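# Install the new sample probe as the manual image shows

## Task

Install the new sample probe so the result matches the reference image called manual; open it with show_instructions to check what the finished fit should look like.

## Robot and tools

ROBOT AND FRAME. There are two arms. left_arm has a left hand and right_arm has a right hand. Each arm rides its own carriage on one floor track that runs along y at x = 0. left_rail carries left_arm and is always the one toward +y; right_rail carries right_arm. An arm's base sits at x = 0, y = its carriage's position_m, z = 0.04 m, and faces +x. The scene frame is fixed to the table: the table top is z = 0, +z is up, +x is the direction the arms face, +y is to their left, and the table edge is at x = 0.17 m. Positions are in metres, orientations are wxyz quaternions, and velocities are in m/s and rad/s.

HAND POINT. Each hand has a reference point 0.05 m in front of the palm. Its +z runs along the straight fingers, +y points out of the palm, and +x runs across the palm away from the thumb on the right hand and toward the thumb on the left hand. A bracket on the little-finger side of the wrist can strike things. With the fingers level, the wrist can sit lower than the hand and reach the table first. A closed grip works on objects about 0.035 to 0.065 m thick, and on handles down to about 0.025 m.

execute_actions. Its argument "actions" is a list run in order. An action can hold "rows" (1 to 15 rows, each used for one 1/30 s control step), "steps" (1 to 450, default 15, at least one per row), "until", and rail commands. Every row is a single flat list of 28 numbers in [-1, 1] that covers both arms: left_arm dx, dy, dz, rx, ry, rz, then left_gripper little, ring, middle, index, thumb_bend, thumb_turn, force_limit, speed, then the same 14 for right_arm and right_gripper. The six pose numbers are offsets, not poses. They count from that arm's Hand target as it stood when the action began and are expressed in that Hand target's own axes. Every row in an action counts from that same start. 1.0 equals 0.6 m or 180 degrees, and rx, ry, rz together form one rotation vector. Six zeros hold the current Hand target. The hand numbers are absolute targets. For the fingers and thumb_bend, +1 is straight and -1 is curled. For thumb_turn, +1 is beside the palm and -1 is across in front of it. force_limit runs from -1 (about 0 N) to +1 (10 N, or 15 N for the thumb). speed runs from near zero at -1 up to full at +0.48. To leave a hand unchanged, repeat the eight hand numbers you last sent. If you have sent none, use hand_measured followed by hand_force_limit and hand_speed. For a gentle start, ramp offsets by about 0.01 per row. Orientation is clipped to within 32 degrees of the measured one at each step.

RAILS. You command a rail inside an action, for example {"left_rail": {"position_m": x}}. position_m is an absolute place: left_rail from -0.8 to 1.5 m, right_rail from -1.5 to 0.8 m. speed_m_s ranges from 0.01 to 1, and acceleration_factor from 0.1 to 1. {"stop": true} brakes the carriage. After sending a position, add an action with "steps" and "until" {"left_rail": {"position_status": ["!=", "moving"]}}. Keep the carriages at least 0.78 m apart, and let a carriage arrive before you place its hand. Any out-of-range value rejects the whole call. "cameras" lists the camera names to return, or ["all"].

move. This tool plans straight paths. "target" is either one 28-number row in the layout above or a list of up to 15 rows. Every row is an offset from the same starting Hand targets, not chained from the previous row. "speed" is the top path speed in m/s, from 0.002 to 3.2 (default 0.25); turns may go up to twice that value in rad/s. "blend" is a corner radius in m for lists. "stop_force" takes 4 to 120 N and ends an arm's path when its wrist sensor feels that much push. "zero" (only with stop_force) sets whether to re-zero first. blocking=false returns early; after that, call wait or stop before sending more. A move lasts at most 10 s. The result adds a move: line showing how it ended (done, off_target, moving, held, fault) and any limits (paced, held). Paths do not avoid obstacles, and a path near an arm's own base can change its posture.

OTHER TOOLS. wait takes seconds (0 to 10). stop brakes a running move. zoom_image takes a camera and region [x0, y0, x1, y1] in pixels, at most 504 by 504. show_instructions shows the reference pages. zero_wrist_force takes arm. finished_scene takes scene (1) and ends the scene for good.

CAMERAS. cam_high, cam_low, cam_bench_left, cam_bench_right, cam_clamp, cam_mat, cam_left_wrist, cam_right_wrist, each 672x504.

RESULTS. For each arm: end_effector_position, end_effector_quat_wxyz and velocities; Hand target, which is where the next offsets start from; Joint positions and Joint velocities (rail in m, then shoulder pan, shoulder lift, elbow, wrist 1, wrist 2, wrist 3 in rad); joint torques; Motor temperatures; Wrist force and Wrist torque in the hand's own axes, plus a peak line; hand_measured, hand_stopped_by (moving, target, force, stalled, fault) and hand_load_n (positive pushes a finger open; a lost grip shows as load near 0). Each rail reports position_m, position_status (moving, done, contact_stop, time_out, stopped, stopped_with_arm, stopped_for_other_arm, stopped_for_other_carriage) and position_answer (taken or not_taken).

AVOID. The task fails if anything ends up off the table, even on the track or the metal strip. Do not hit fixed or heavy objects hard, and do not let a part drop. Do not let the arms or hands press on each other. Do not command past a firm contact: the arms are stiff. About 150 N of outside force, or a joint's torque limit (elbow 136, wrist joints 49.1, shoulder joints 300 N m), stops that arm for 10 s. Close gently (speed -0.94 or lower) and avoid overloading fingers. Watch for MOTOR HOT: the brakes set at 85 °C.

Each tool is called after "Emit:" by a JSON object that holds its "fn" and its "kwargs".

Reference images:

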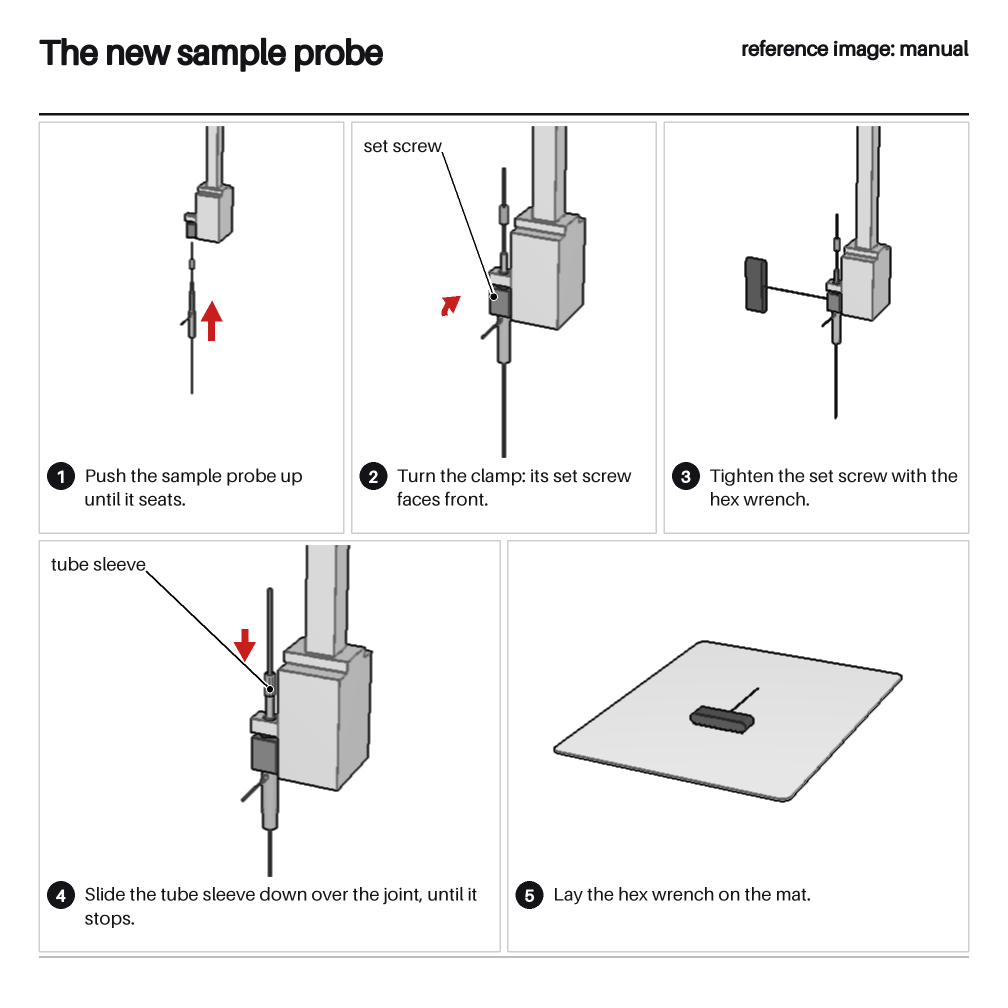

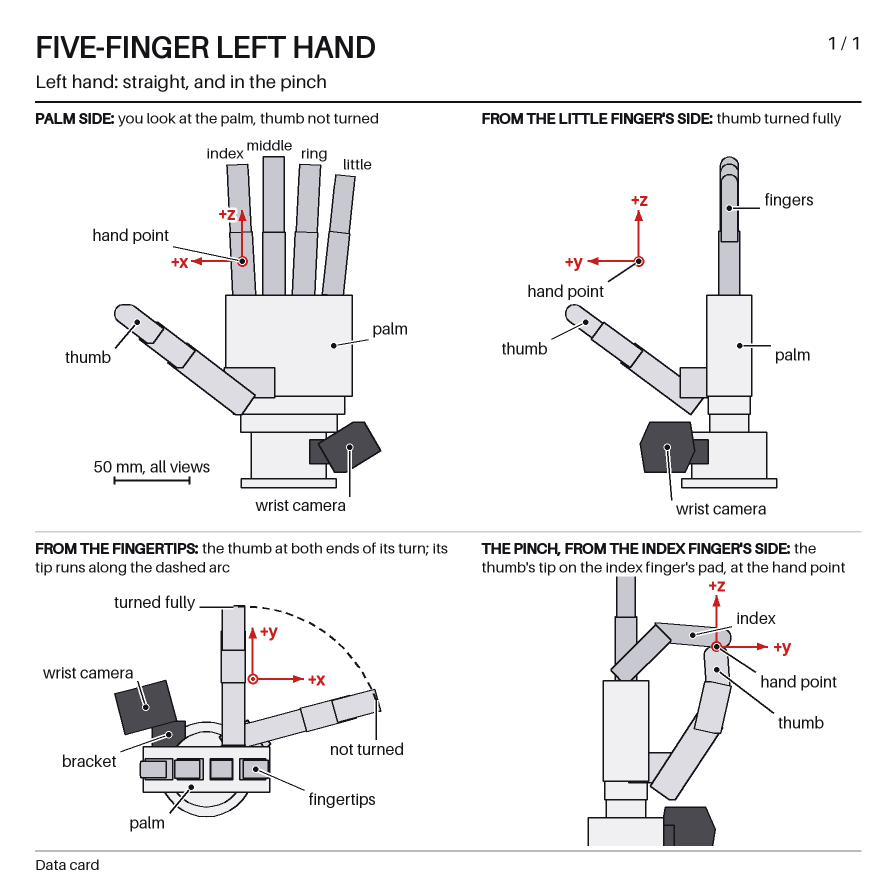

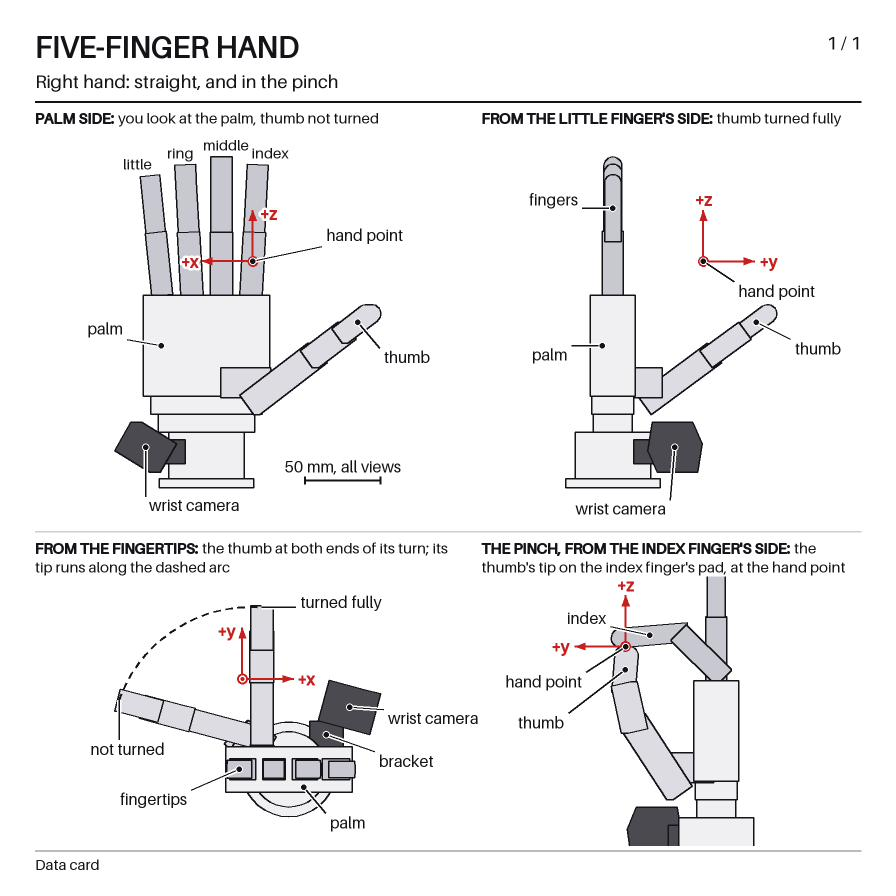

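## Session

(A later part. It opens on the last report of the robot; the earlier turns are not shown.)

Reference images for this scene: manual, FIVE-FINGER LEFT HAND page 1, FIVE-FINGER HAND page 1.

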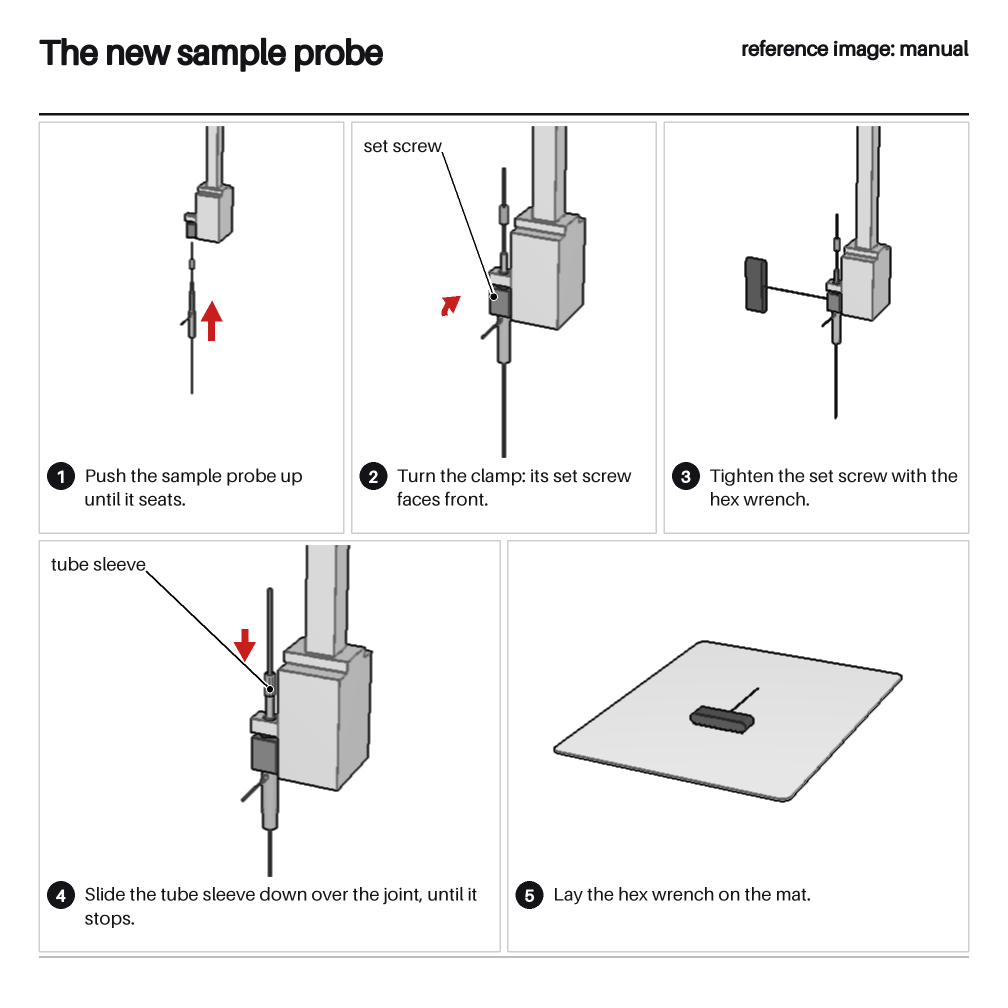

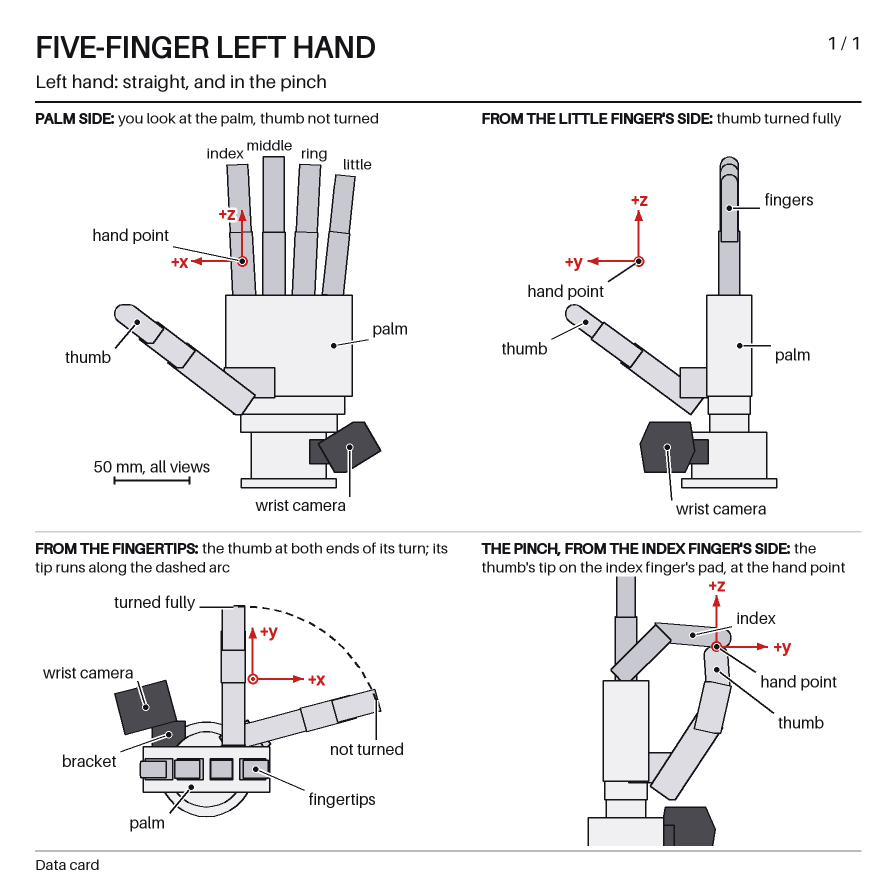

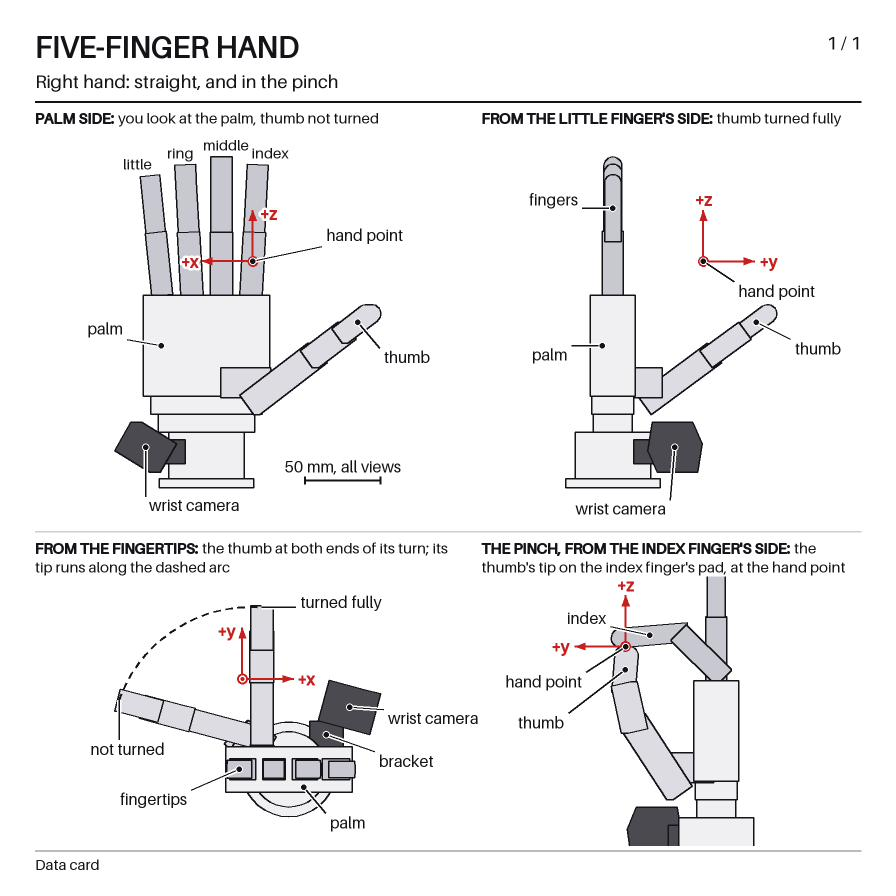

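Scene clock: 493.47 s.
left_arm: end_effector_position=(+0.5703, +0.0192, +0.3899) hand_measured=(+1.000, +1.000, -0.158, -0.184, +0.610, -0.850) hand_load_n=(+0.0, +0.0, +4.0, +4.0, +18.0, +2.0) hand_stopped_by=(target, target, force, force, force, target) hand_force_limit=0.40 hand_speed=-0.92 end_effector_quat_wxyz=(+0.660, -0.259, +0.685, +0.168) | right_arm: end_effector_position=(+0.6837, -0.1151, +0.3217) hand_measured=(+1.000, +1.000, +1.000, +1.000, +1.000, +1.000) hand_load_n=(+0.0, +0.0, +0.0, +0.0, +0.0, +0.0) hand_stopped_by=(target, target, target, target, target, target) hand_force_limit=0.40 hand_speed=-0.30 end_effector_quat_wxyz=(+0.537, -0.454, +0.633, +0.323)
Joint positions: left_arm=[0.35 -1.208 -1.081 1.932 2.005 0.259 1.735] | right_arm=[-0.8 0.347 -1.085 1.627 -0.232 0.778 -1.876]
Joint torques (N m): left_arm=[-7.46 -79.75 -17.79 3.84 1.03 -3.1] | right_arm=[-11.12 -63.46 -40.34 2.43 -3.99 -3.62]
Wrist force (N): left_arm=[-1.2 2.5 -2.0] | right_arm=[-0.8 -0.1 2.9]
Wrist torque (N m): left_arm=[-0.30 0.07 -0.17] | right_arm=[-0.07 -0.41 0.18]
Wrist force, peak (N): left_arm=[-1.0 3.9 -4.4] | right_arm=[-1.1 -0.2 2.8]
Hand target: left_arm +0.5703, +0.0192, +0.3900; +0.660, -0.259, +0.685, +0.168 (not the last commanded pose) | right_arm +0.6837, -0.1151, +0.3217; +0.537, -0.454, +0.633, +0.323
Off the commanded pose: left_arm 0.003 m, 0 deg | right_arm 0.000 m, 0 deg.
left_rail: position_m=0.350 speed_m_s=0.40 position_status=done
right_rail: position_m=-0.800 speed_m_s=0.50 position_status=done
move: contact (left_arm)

Emit:
{"fn": "move", "kwargs": {"target": [0,0,0,0,0,0,1,1,-0.6,-0.6,0.25,-0.85,0.4,-0.92,0.0107,0.1058,0.0902,0.1156,-0.0945,0.0968,1,1,1,1,1,1,0.4,-0.3], "speed": 0.12, "cameras": ["cam_clamp","cam_right_wrist"]}}

Scene clock: 497.90 s.
left_arm: end_effector_position=(+0.5703, +0.0192, +0.3900) hand_measured=(+1.000, +1.000, -0.158, -0.184, +0.610, -0.850) hand_load_n=(+0.0, +0.0, +4.5, +3.5, +18.5, +2.0) hand_stopped_by=(target, target, force, force, force, target) hand_force_limit=0.40 hand_speed=-0.92 end_effector_quat_wxyz=(+0.660, -0.259, +0.685, +0.168) | right_arm: end_effector_position=(+0.6460, -0.0440, +0.2988) hand_measured=(+1.000, +1.000, +1.000, +1.000, +1.000, +1.000) hand_load_n=(+0.0, +0.0, +0.0, +0.0, +0.0, +0.0) hand_stopped_by=(target, target, target, target, target, target) hand_force_limit=0.40 hand_speed=-0.30 end_effector_quat_wxyz=(+0.642, -0.198, +0.656, +0.345)
Joint positions: left_arm=[0.35 -1.208 -1.081 1.932 2.005 0.259 1.735] | right_arm=[-0.8 0.578 -1.076 1.851 -0.838 1.363 -1.358]
Joint torques (N m): left_arm=[-7.33 -78.85 -18.1 3.81 1.27 -3.39] | right_arm=[12.71 -57.71 -27.58 -6.13 3.98 3.64]
Wrist force (N): left_arm=[-1.1 2.4 -2.5] | right_arm=[-1.5 0.3 3.1]
Wrist torque (N m): left_arm=[-0.27 0.08 -0.18] | right_arm=[-0.22 -0.35 -0.15]
Wrist force, peak (N): left_arm=[-2.0 2.7 -2.6] | right_arm=[-1.4 0.7 3.9]
Hand target: left_arm +0.5703, +0.0192, +0.3900; +0.660, -0.259, +0.685, +0.168 | right_arm +0.6460, -0.0440, +0.2988; +0.642, -0.198, +0.656, +0.345
Off the commanded pose: left_arm 0.000 m, 0 deg | right_arm 0.000 m, 0 deg.
left_rail: position_m=0.350 speed_m_s=0.40 position_status=done
right_rail: position_m=-0.800 speed_m_s=0.50 position_status=done
move: done
Images, in order (width x height): cam_clamp 672x504, cam_right_wrist 672x504.

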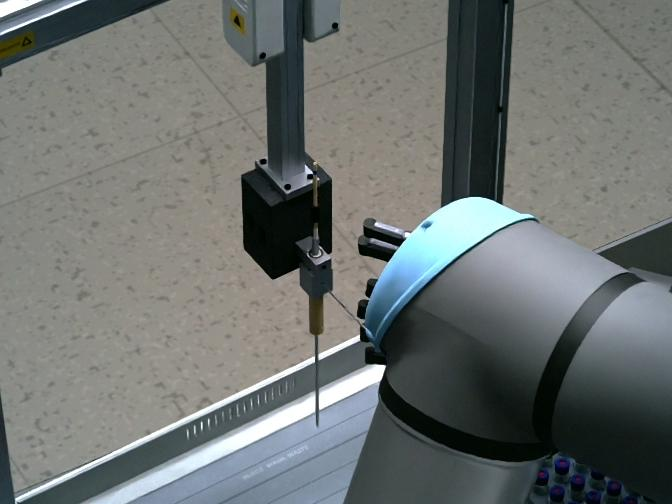

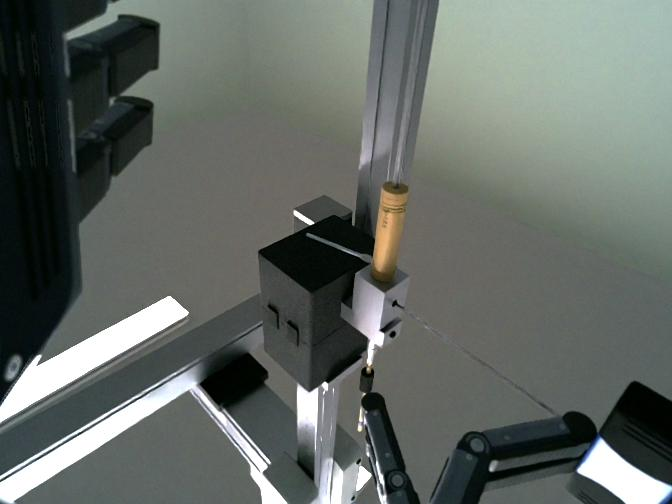

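Emit:
{"fn": "zoom_image", "kwargs": {"camera": "cam_right_wrist", "region": [388, 293, 408, 313]}}

Emit:
{"fn": "zoom_image", "kwargs": {"camera": "cam_right_wrist", "region": [360, 260, 440, 340]}}

Emit:
{"fn": "zoom_image", "kwargs": {"camera": "cam_clamp", "region": [314, 276, 332, 294]}}

Scaled by 25.200 from the camera's 672x504 image, which has a finer 960x720 frame.

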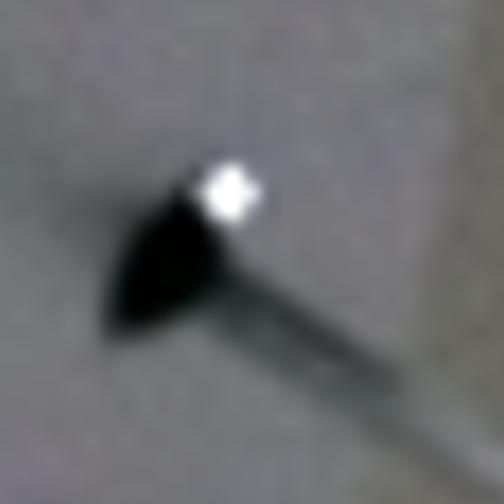

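Scaled by 6.300 from the camera's 672x504 image, which has a finer 960x720 frame.

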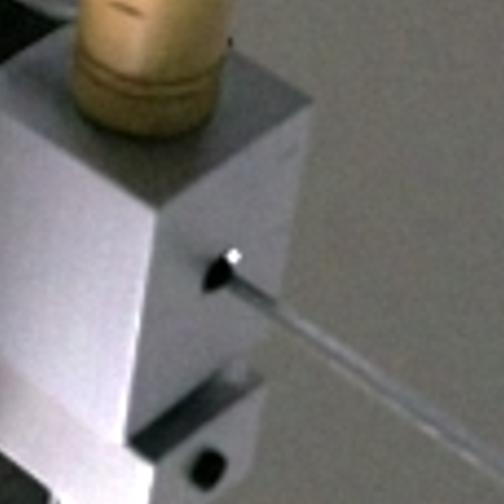

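Scaled by 28.000 from the camera's 672x504 image, which has a finer 960x720 frame.

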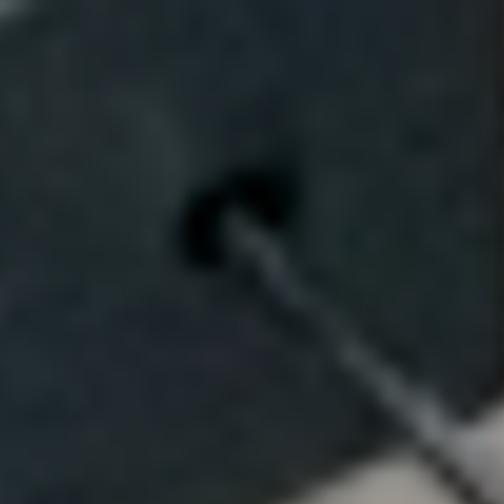

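Emit:
{"fn": "move", "kwargs": {"target": [0.00009,0.00666,-0.01155,0,0,0,1,1,-0.6,-0.6,0.25,-0.85,0.4,-0.92,0,0,0,0,0,0,1,1,1,1,1,1,0.4,-0.3], "speed": 0.03, "cameras": ["cam_clamp","cam_right_wrist"]}}

Emit:
{"fn": "zoom_image", "kwargs": {"camera": "cam_right_wrist", "region": [388, 293, 408, 313]}}

Emit:
{"fn": "zoom_image", "kwargs": {"camera": "cam_right_wrist", "region": [392, 297, 404, 309]}}

Emit:
{"fn": "zoom_image", "kwargs": {"camera": "cam_clamp", "region": [314, 276, 332, 294]}}

Scene clock: 499.30 s.
left_arm: end_effector_position=(+0.5624, +0.0185, +0.3900) hand_measured=(+1.000, +1.000, -0.158, -0.184, +0.610, -0.850) hand_load_n=(+0.0, -0.5, +7.0, +5.5, +16.5, +2.0) hand_stopped_by=(target, target, force, force, force, target) hand_force_limit=0.40 hand_speed=-0.92 end_effector_quat_wxyz=(+0.660, -0.259, +0.685, +0.168) | right_arm: end_effector_position=(+0.6460, -0.0440, +0.2988) hand_measured=(+1.000, +1.000, +1.000, +1.000, +1.000, +1.000) hand_load_n=(+0.0, +0.0, +0.0, +0.0, +0.0, +0.0) hand_stopped_by=(target, target, target, target, target, target) hand_force_limit=0.40 hand_speed=-0.30 end_effector_quat_wxyz=(+0.642, -0.198, +0.656, +0.345)
Joint positions: left_arm=[0.35 -1.22 -1.087 1.944 2.011 0.271 1.722] | right_arm=[-0.8 0.578 -1.076 1.851 -0.838 1.363 -1.358]
Joint torques (N m): left_arm=[-10.82 -78.46 -17.59 3.89 2.71 -2.99] | right_arm=[12.08 -55.86 -27.06 -5.89 3.5 3.3]
Wrist force (N): left_arm=[-1.6 -0.8 2.8] | right_arm=[-1.2 0.3 3.0]
Wrist torque (N m): left_arm=[-0.17 0.14 0.00] | right_arm=[-0.22 -0.38 -0.13]
Wrist force, peak (N): left_arm=[-1.4 2.9 -2.2] | right_arm=[-1.4 0.4 3.4]
Hand target: left_arm +0.5624, +0.0184, +0.3900; +0.660, -0.259, +0.685, +0.168 | right_arm +0.6460, -0.0440, +0.2988; +0.642, -0.198, +0.656, +0.345
Off the commanded pose: left_arm 0.000 m, 0 deg | right_arm 0.000 m, 0 deg.
left_rail: position_m=0.350 speed_m_s=0.40 position_status=done
right_rail: position_m=-0.800 speed_m_s=0.50 position_status=done
move: done
Images, in order (width x height): cam_clamp 672x504, cam_right_wrist 672x504.

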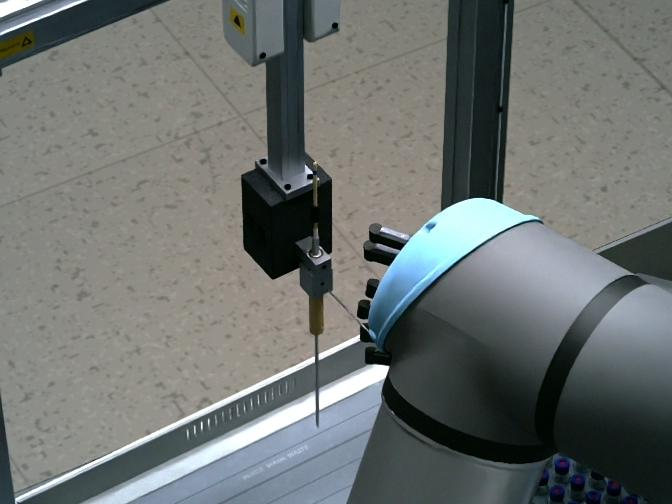

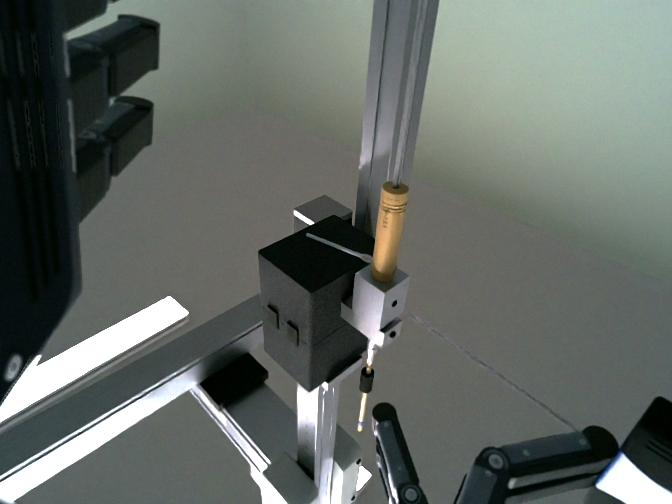

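Scaled by 25.200 from the camera's 672x504 image, which has a finer 960x720 frame.

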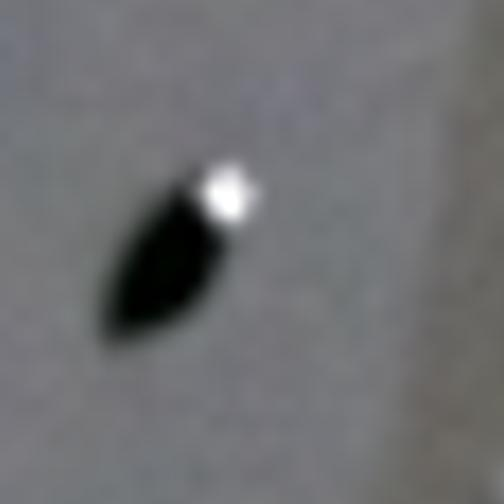

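Scaled by 42.000 from the camera's 672x504 image, which has a finer 960x720 frame.

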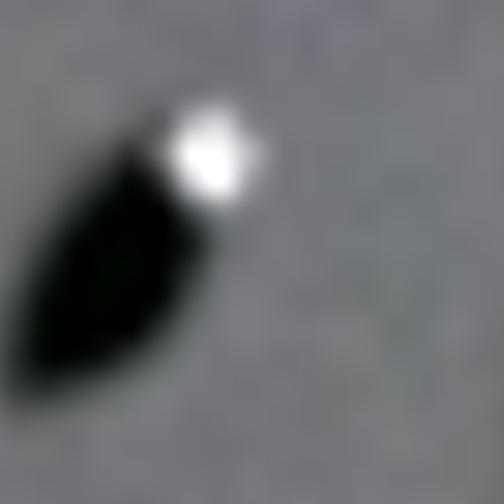

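Scaled by 28.000 from the camera's 672x504 image, which has a finer 960x720 frame.

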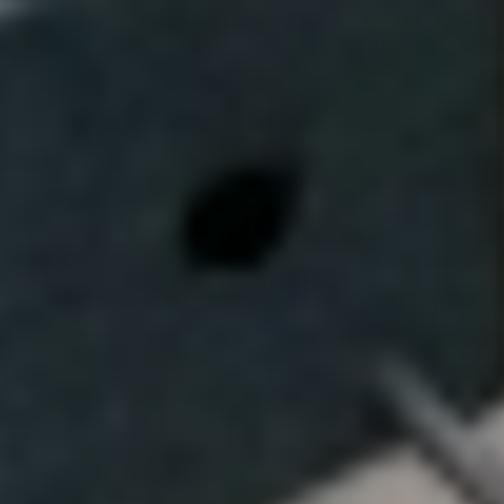

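Emit:
{"fn": "zoom_image", "kwargs": {"camera": "cam_right_wrist", "region": [400, 300, 420, 320]}}

Emit:
{"fn": "zoom_image", "kwargs": {"camera": "cam_right_wrist", "region": [380, 290, 440, 350]}}

Emit:
{"fn": "zoom_image", "kwargs": {"camera": "cam_clamp", "region": [316, 278, 346, 308]}}

Scaled by 25.200 from the camera's 672x504 image, which has a finer 960x720 frame.

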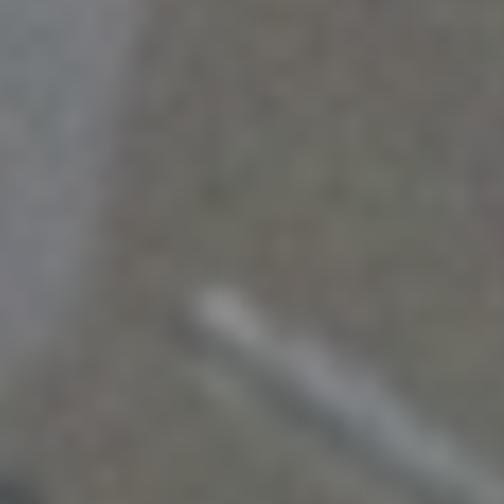

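Scaled by 8.400 from the camera's 672x504 image, which has a finer 960x720 frame.

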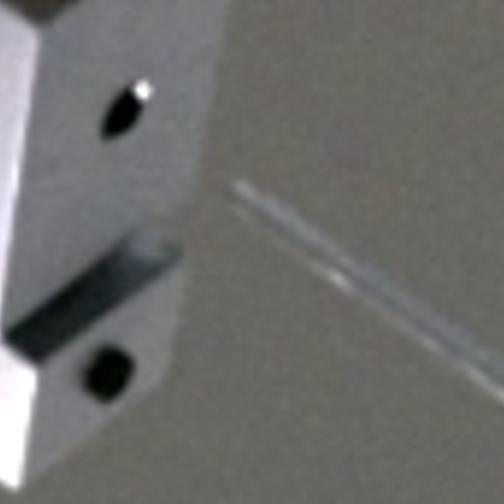

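Scaled by 16.800 from the camera's 672x504 image, which has a finer 960x720 frame.

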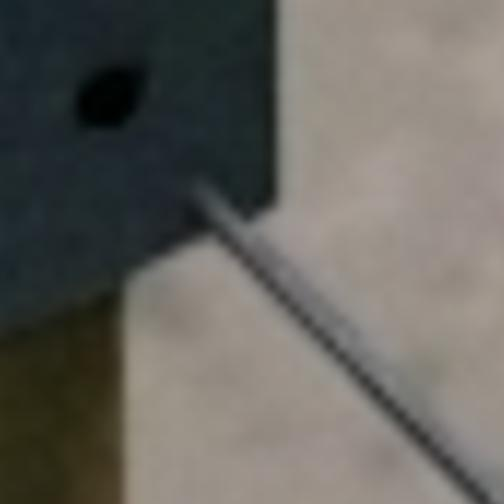

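Emit:
{"fn": "move", "kwargs": {"target": [0.00107,-0.00649,0.00923,0,0,0,1,1,-0.6,-0.6,0.25,-0.85,0.4,-0.92,0,0,0,0,0,0,1,1,1,1,1,1,0.4,-0.3], "speed": 0.03, "cameras": ["cam_clamp","cam_right_wrist"]}}

Emit:
{"fn": "zoom_image", "kwargs": {"camera": "cam_right_wrist", "region": [388, 293, 408, 313]}}

Emit:
{"fn": "zoom_image", "kwargs": {"camera": "cam_clamp", "region": [314, 276, 332, 294]}}

Emit:
{"fn": "move", "kwargs": {"target": [-0.00004,-0.00291,0.00505,0,0,0,1,1,-0.6,-0.6,0.25,-0.85,0.4,-0.92,0,0,0,0,0,0,1,1,1,1,1,1,0.4,-0.3], "speed": 0.005, "stop_force": 4, "cameras": ["cam_clamp","cam_right_wrist"]}}

Emit:
{"fn": "zoom_image", "kwargs": {"camera": "cam_right_wrist", "region": [388, 293, 408, 313]}}

Scene clock: 503.23 s.
left_arm: end_effector_position=(+0.5691, +0.0184, +0.3894) hand_measured=(+1.000, +1.000, -0.158, -0.184, +0.610, -0.850) hand_load_n=(+0.0, +0.0, +7.0, +6.0, +16.0, +2.0) hand_stopped_by=(target, target, force, force, force, target) hand_force_limit=0.40 hand_speed=-0.92 end_effector_quat_wxyz=(+0.660, -0.259, +0.685, +0.168) | right_arm: end_effector_position=(+0.6460, -0.0440, +0.2988) hand_measured=(+1.000, +1.000, +1.000, +1.000, +1.000, +1.000) hand_load_n=(+0.0, +0.0, +0.0, +0.0, +0.0, -0.5) hand_stopped_by=(target, target, target, target, target, target) hand_force_limit=0.40 hand_speed=-0.30 end_effector_quat_wxyz=(+0.642, -0.198, +0.656, +0.345)
Joint positions: left_arm=[0.35 -1.211 -1.081 1.933 2.006 0.261 1.732] | right_arm=[-0.8 0.578 -1.076 1.851 -0.838 1.363 -1.358]
Joint torques (N m): left_arm=[11.6 -55.47 -32.67 -0.97 -3.27 3.85] | right_arm=[12.21 -57.49 -27.45 -5.88 3.81 3.49]
Wrist force (N): left_arm=[-1.7 -1.0 2.5] | right_arm=[-1.3 0.0 2.9]
Wrist torque (N m): left_arm=[-0.19 0.14 -0.19] | right_arm=[-0.25 -0.37 -0.14]
Wrist force, peak (N): left_arm=[-1.8 -1.3 3.1] | right_arm=[-1.4 0.3 3.5]
Hand target: left_arm +0.5691, +0.0184, +0.3894; +0.660, -0.259, +0.685, +0.168 | right_arm +0.6460, -0.0440, +0.2988; +0.642, -0.198, +0.656, +0.345
Off the commanded pose: left_arm 0.000 m, 0 deg | right_arm 0.000 m, 0 deg.
left_rail: position_m=0.350 speed_m_s=0.40 position_status=done
right_rail: position_m=-0.800 speed_m_s=0.50 position_status=done
move: done
Images, in order (width x height): cam_clamp 672x504, cam_right_wrist 672x504.

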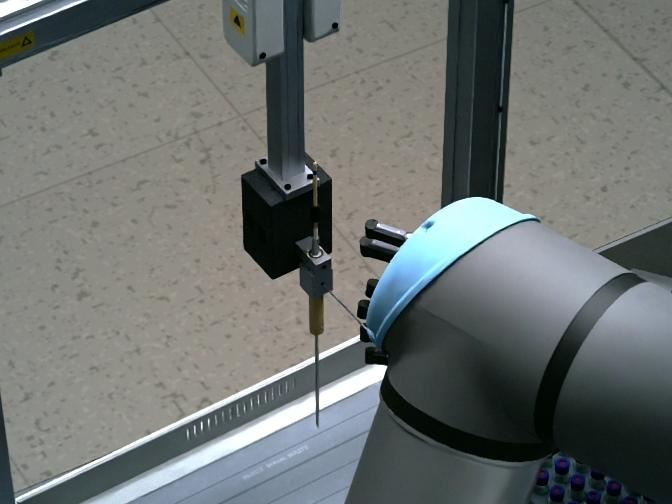

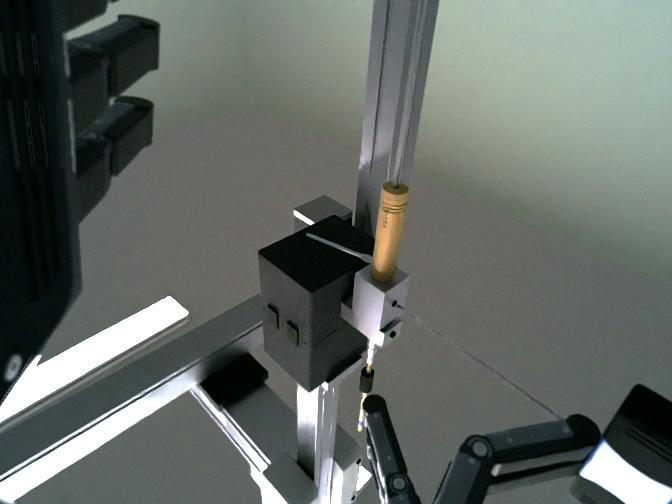

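Scaled by 25.200 from the camera's 672x504 image, which has a finer 960x720 frame.

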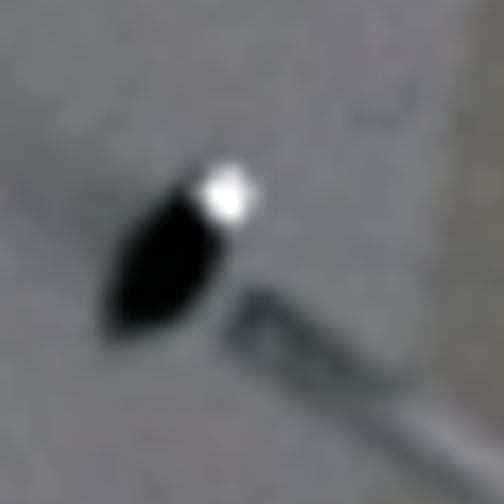

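Scaled by 28.000 from the camera's 672x504 image, which has a finer 960x720 frame.

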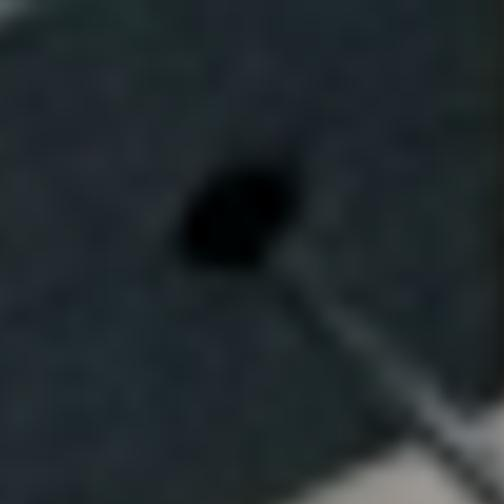

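Scene clock: 504.87 s.
left_arm: end_effector_position=(+0.5717, +0.0186, +0.3893) hand_measured=(+1.000, +1.000, -0.158, -0.184, +0.610, -0.850) hand_load_n=(+0.0, +0.0, +5.5, +4.0, +17.5, +1.5) hand_stopped_by=(target, target, force, force, force, target) hand_force_limit=0.40 hand_speed=-0.92 end_effector_quat_wxyz=(+0.660, -0.259, +0.685, +0.168) | right_arm: end_effector_position=(+0.6460, -0.0440, +0.2988) hand_measured=(+1.000, +1.000, +1.000, +1.000, +1.000, +1.000) hand_load_n=(+0.0, +0.0, +0.0, +0.0, -0.5, +0.0) hand_stopped_by=(target, target, target, target, target, target) hand_force_limit=0.40 hand_speed=-0.30 end_effector_quat_wxyz=(+0.642, -0.198, +0.656, +0.345)
Joint positions: left_arm=[0.35 -1.206 -1.079 1.929 2.003 0.257 1.737] | right_arm=[-0.8 0.578 -1.076 1.851 -0.838 1.363 -1.358]
Joint torques (N m): left_arm=[-10.32 -78.01 -16.9 3.88 1.83 -2.88] | right_arm=[11.52 -57.92 -27.49 -6.02 3.34 3.33]
Wrist force (N): left_arm=[-1.2 0.8 0.0] | right_arm=[-1.3 0.2 2.9]
Wrist torque (N m): left_arm=[-0.25 0.11 -0.16] | right_arm=[-0.21 -0.37 -0.14]
Wrist force, peak (N): left_arm=[-2.2 2.1 -2.1] | right_arm=[-1.5 0.4 3.3]
Hand target: left_arm +0.5717, +0.0186, +0.3894; +0.660, -0.259, +0.685, +0.168 (not the last commanded pose) | right_arm +0.6460, -0.0440, +0.2988; +0.642, -0.198, +0.656, +0.345
Off the commanded pose: left_arm 0.001 m, 0 deg | right_arm 0.000 m, 0 deg.
left_rail: position_m=0.350 speed_m_s=0.40 position_status=done
right_rail: position_m=-0.800 speed_m_s=0.50 position_status=done
move: contact (left_arm)
Images, in order (width x height): cam_clamp 672x504, cam_right_wrist 672x504.

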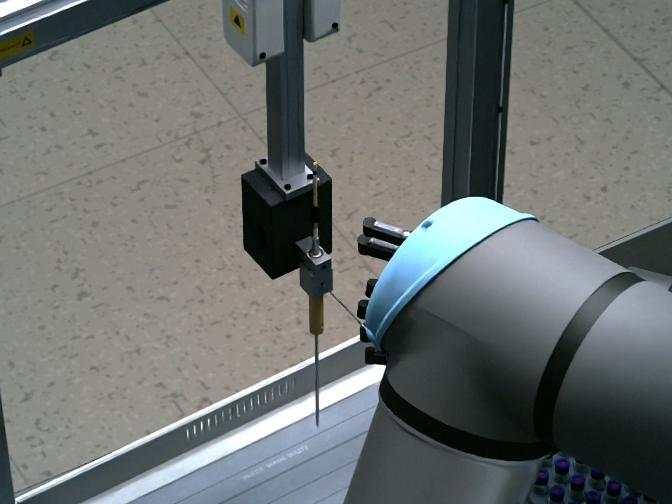

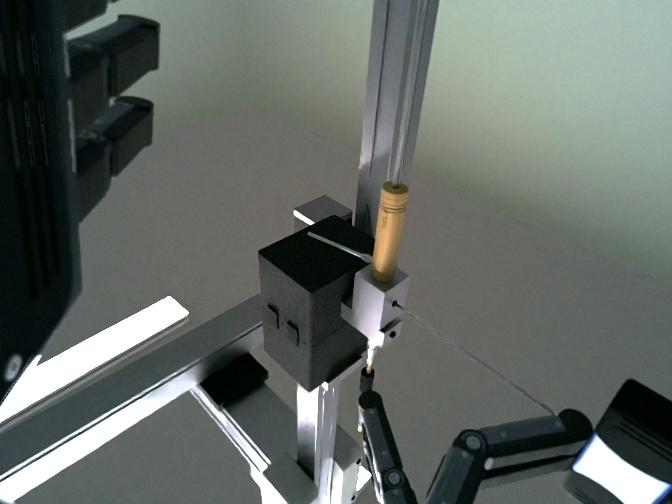

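Scaled by 25.200 from the camera's 672x504 image, which has a finer 960x720 frame.

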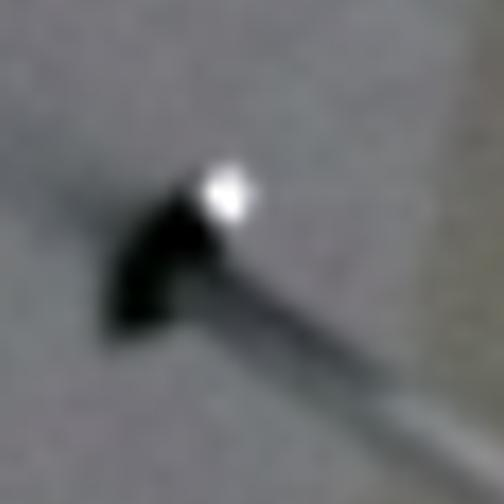

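Emit:
{"fn": "move", "kwargs": {"target": [-0.00004,-0.00291,0.00505,0,0,0,1,1,-0.6,-0.6,0.25,-0.85,0.4,-0.92,0,0,0,0,0,0,1,1,1,1,1,1,0.4,-0.3], "speed": 0.005, "stop_force": 5, "cameras": ["cam_clamp","cam_right_wrist"]}}

Emit:
{"fn": "zoom_image", "kwargs": {"camera": "cam_right_wrist", "region": [388, 293, 408, 313]}}

Emit:
{"fn": "zoom_image", "kwargs": {"camera": "cam_clamp", "region": [314, 276, 332, 294]}}

Scene clock: 506.70 s.
left_arm: end_effector_position=(+0.5721, +0.0187, +0.3894) hand_measured=(+1.000, +1.000, -0.158, -0.184, +0.610, -0.850) hand_load_n=(+0.0, +0.0, +4.0, +2.5, +19.0, +1.5) hand_stopped_by=(target, target, force, force, force, target) hand_force_limit=0.40 hand_speed=-0.92 end_effector_quat_wxyz=(+0.660, -0.259, +0.685, +0.168) | right_arm: end_effector_position=(+0.6460, -0.0440, +0.2988) hand_measured=(+1.000, +1.000, +1.000, +1.000, +1.000, +1.000) hand_load_n=(+0.5, +0.0, +0.0, +0.0, +0.0, +0.0) hand_stopped_by=(target, target, target, target, target, target) hand_force_limit=0.40 hand_speed=-0.30 end_effector_quat_wxyz=(+0.642, -0.198, +0.656, +0.345)
Joint positions: left_arm=[0.35 -1.206 -1.078 1.929 2.003 0.257 1.737] | right_arm=[-0.8 0.578 -1.076 1.851 -0.838 1.363 -1.358]
Joint torques (N m): left_arm=[-6.89 -77.59 -17.41 3.87 0.93 -3.09] | right_arm=[12.91 -56.08 -27.32 -5.81 3.68 3.49]
Wrist force (N): left_arm=[-1.3 3.9 -4.0] | right_arm=[-1.5 0.3 2.8]
Wrist torque (N m): left_arm=[-0.27 0.08 -0.16] | right_arm=[-0.21 -0.34 -0.15]
Wrist force, peak (N): left_arm=[-1.9 4.8 -6.1] | right_arm=[-1.3 0.5 3.3]
Hand target: left_arm +0.5721, +0.0187, +0.3894; +0.660, -0.259, +0.685, +0.168 (not the last commanded pose) | right_arm +0.6460, -0.0440, +0.2988; +0.642, -0.198, +0.656, +0.345
Off the commanded pose: left_arm 0.003 m, 0 deg | right_arm 0.000 m, 0 deg.
left_rail: position_m=0.350 speed_m_s=0.40 position_status=done
right_rail: position_m=-0.800 speed_m_s=0.50 position_status=done
move: contact (left_arm)
Images, in order (width x height): cam_clamp 672x504, cam_right_wrist 672x504.

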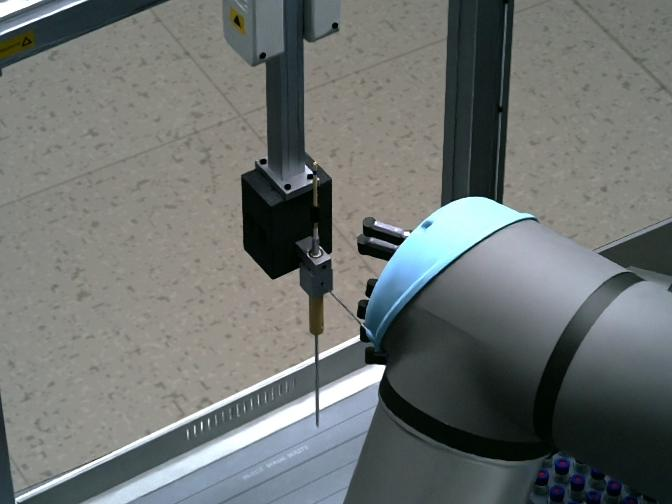

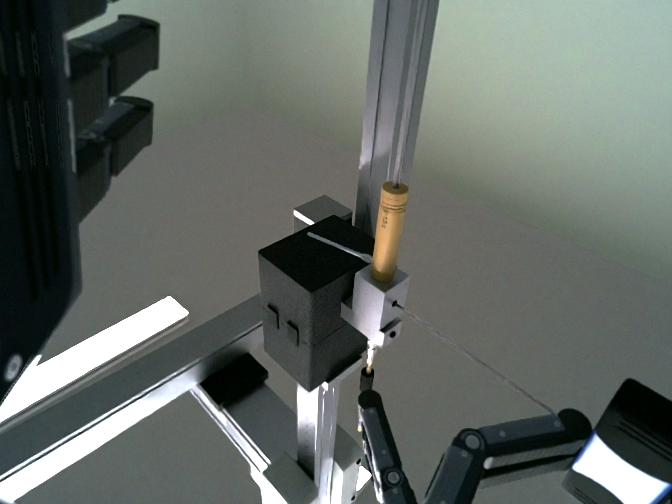

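Scaled by 25.200 from the camera's 672x504 image, which has a finer 960x720 frame.

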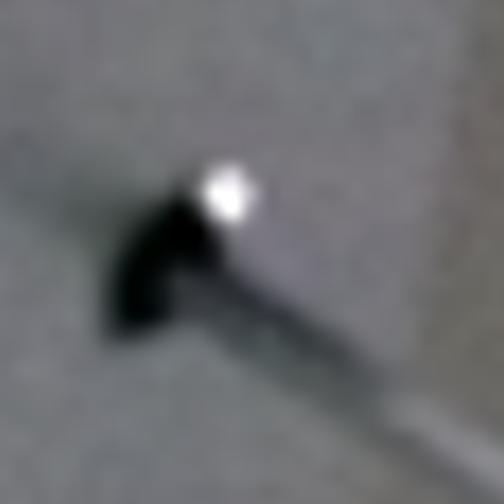

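Scaled by 28.000 from the camera's 672x504 image, which has a finer 960x720 frame.

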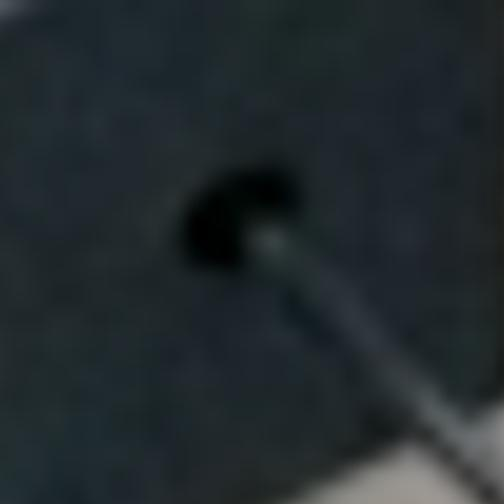

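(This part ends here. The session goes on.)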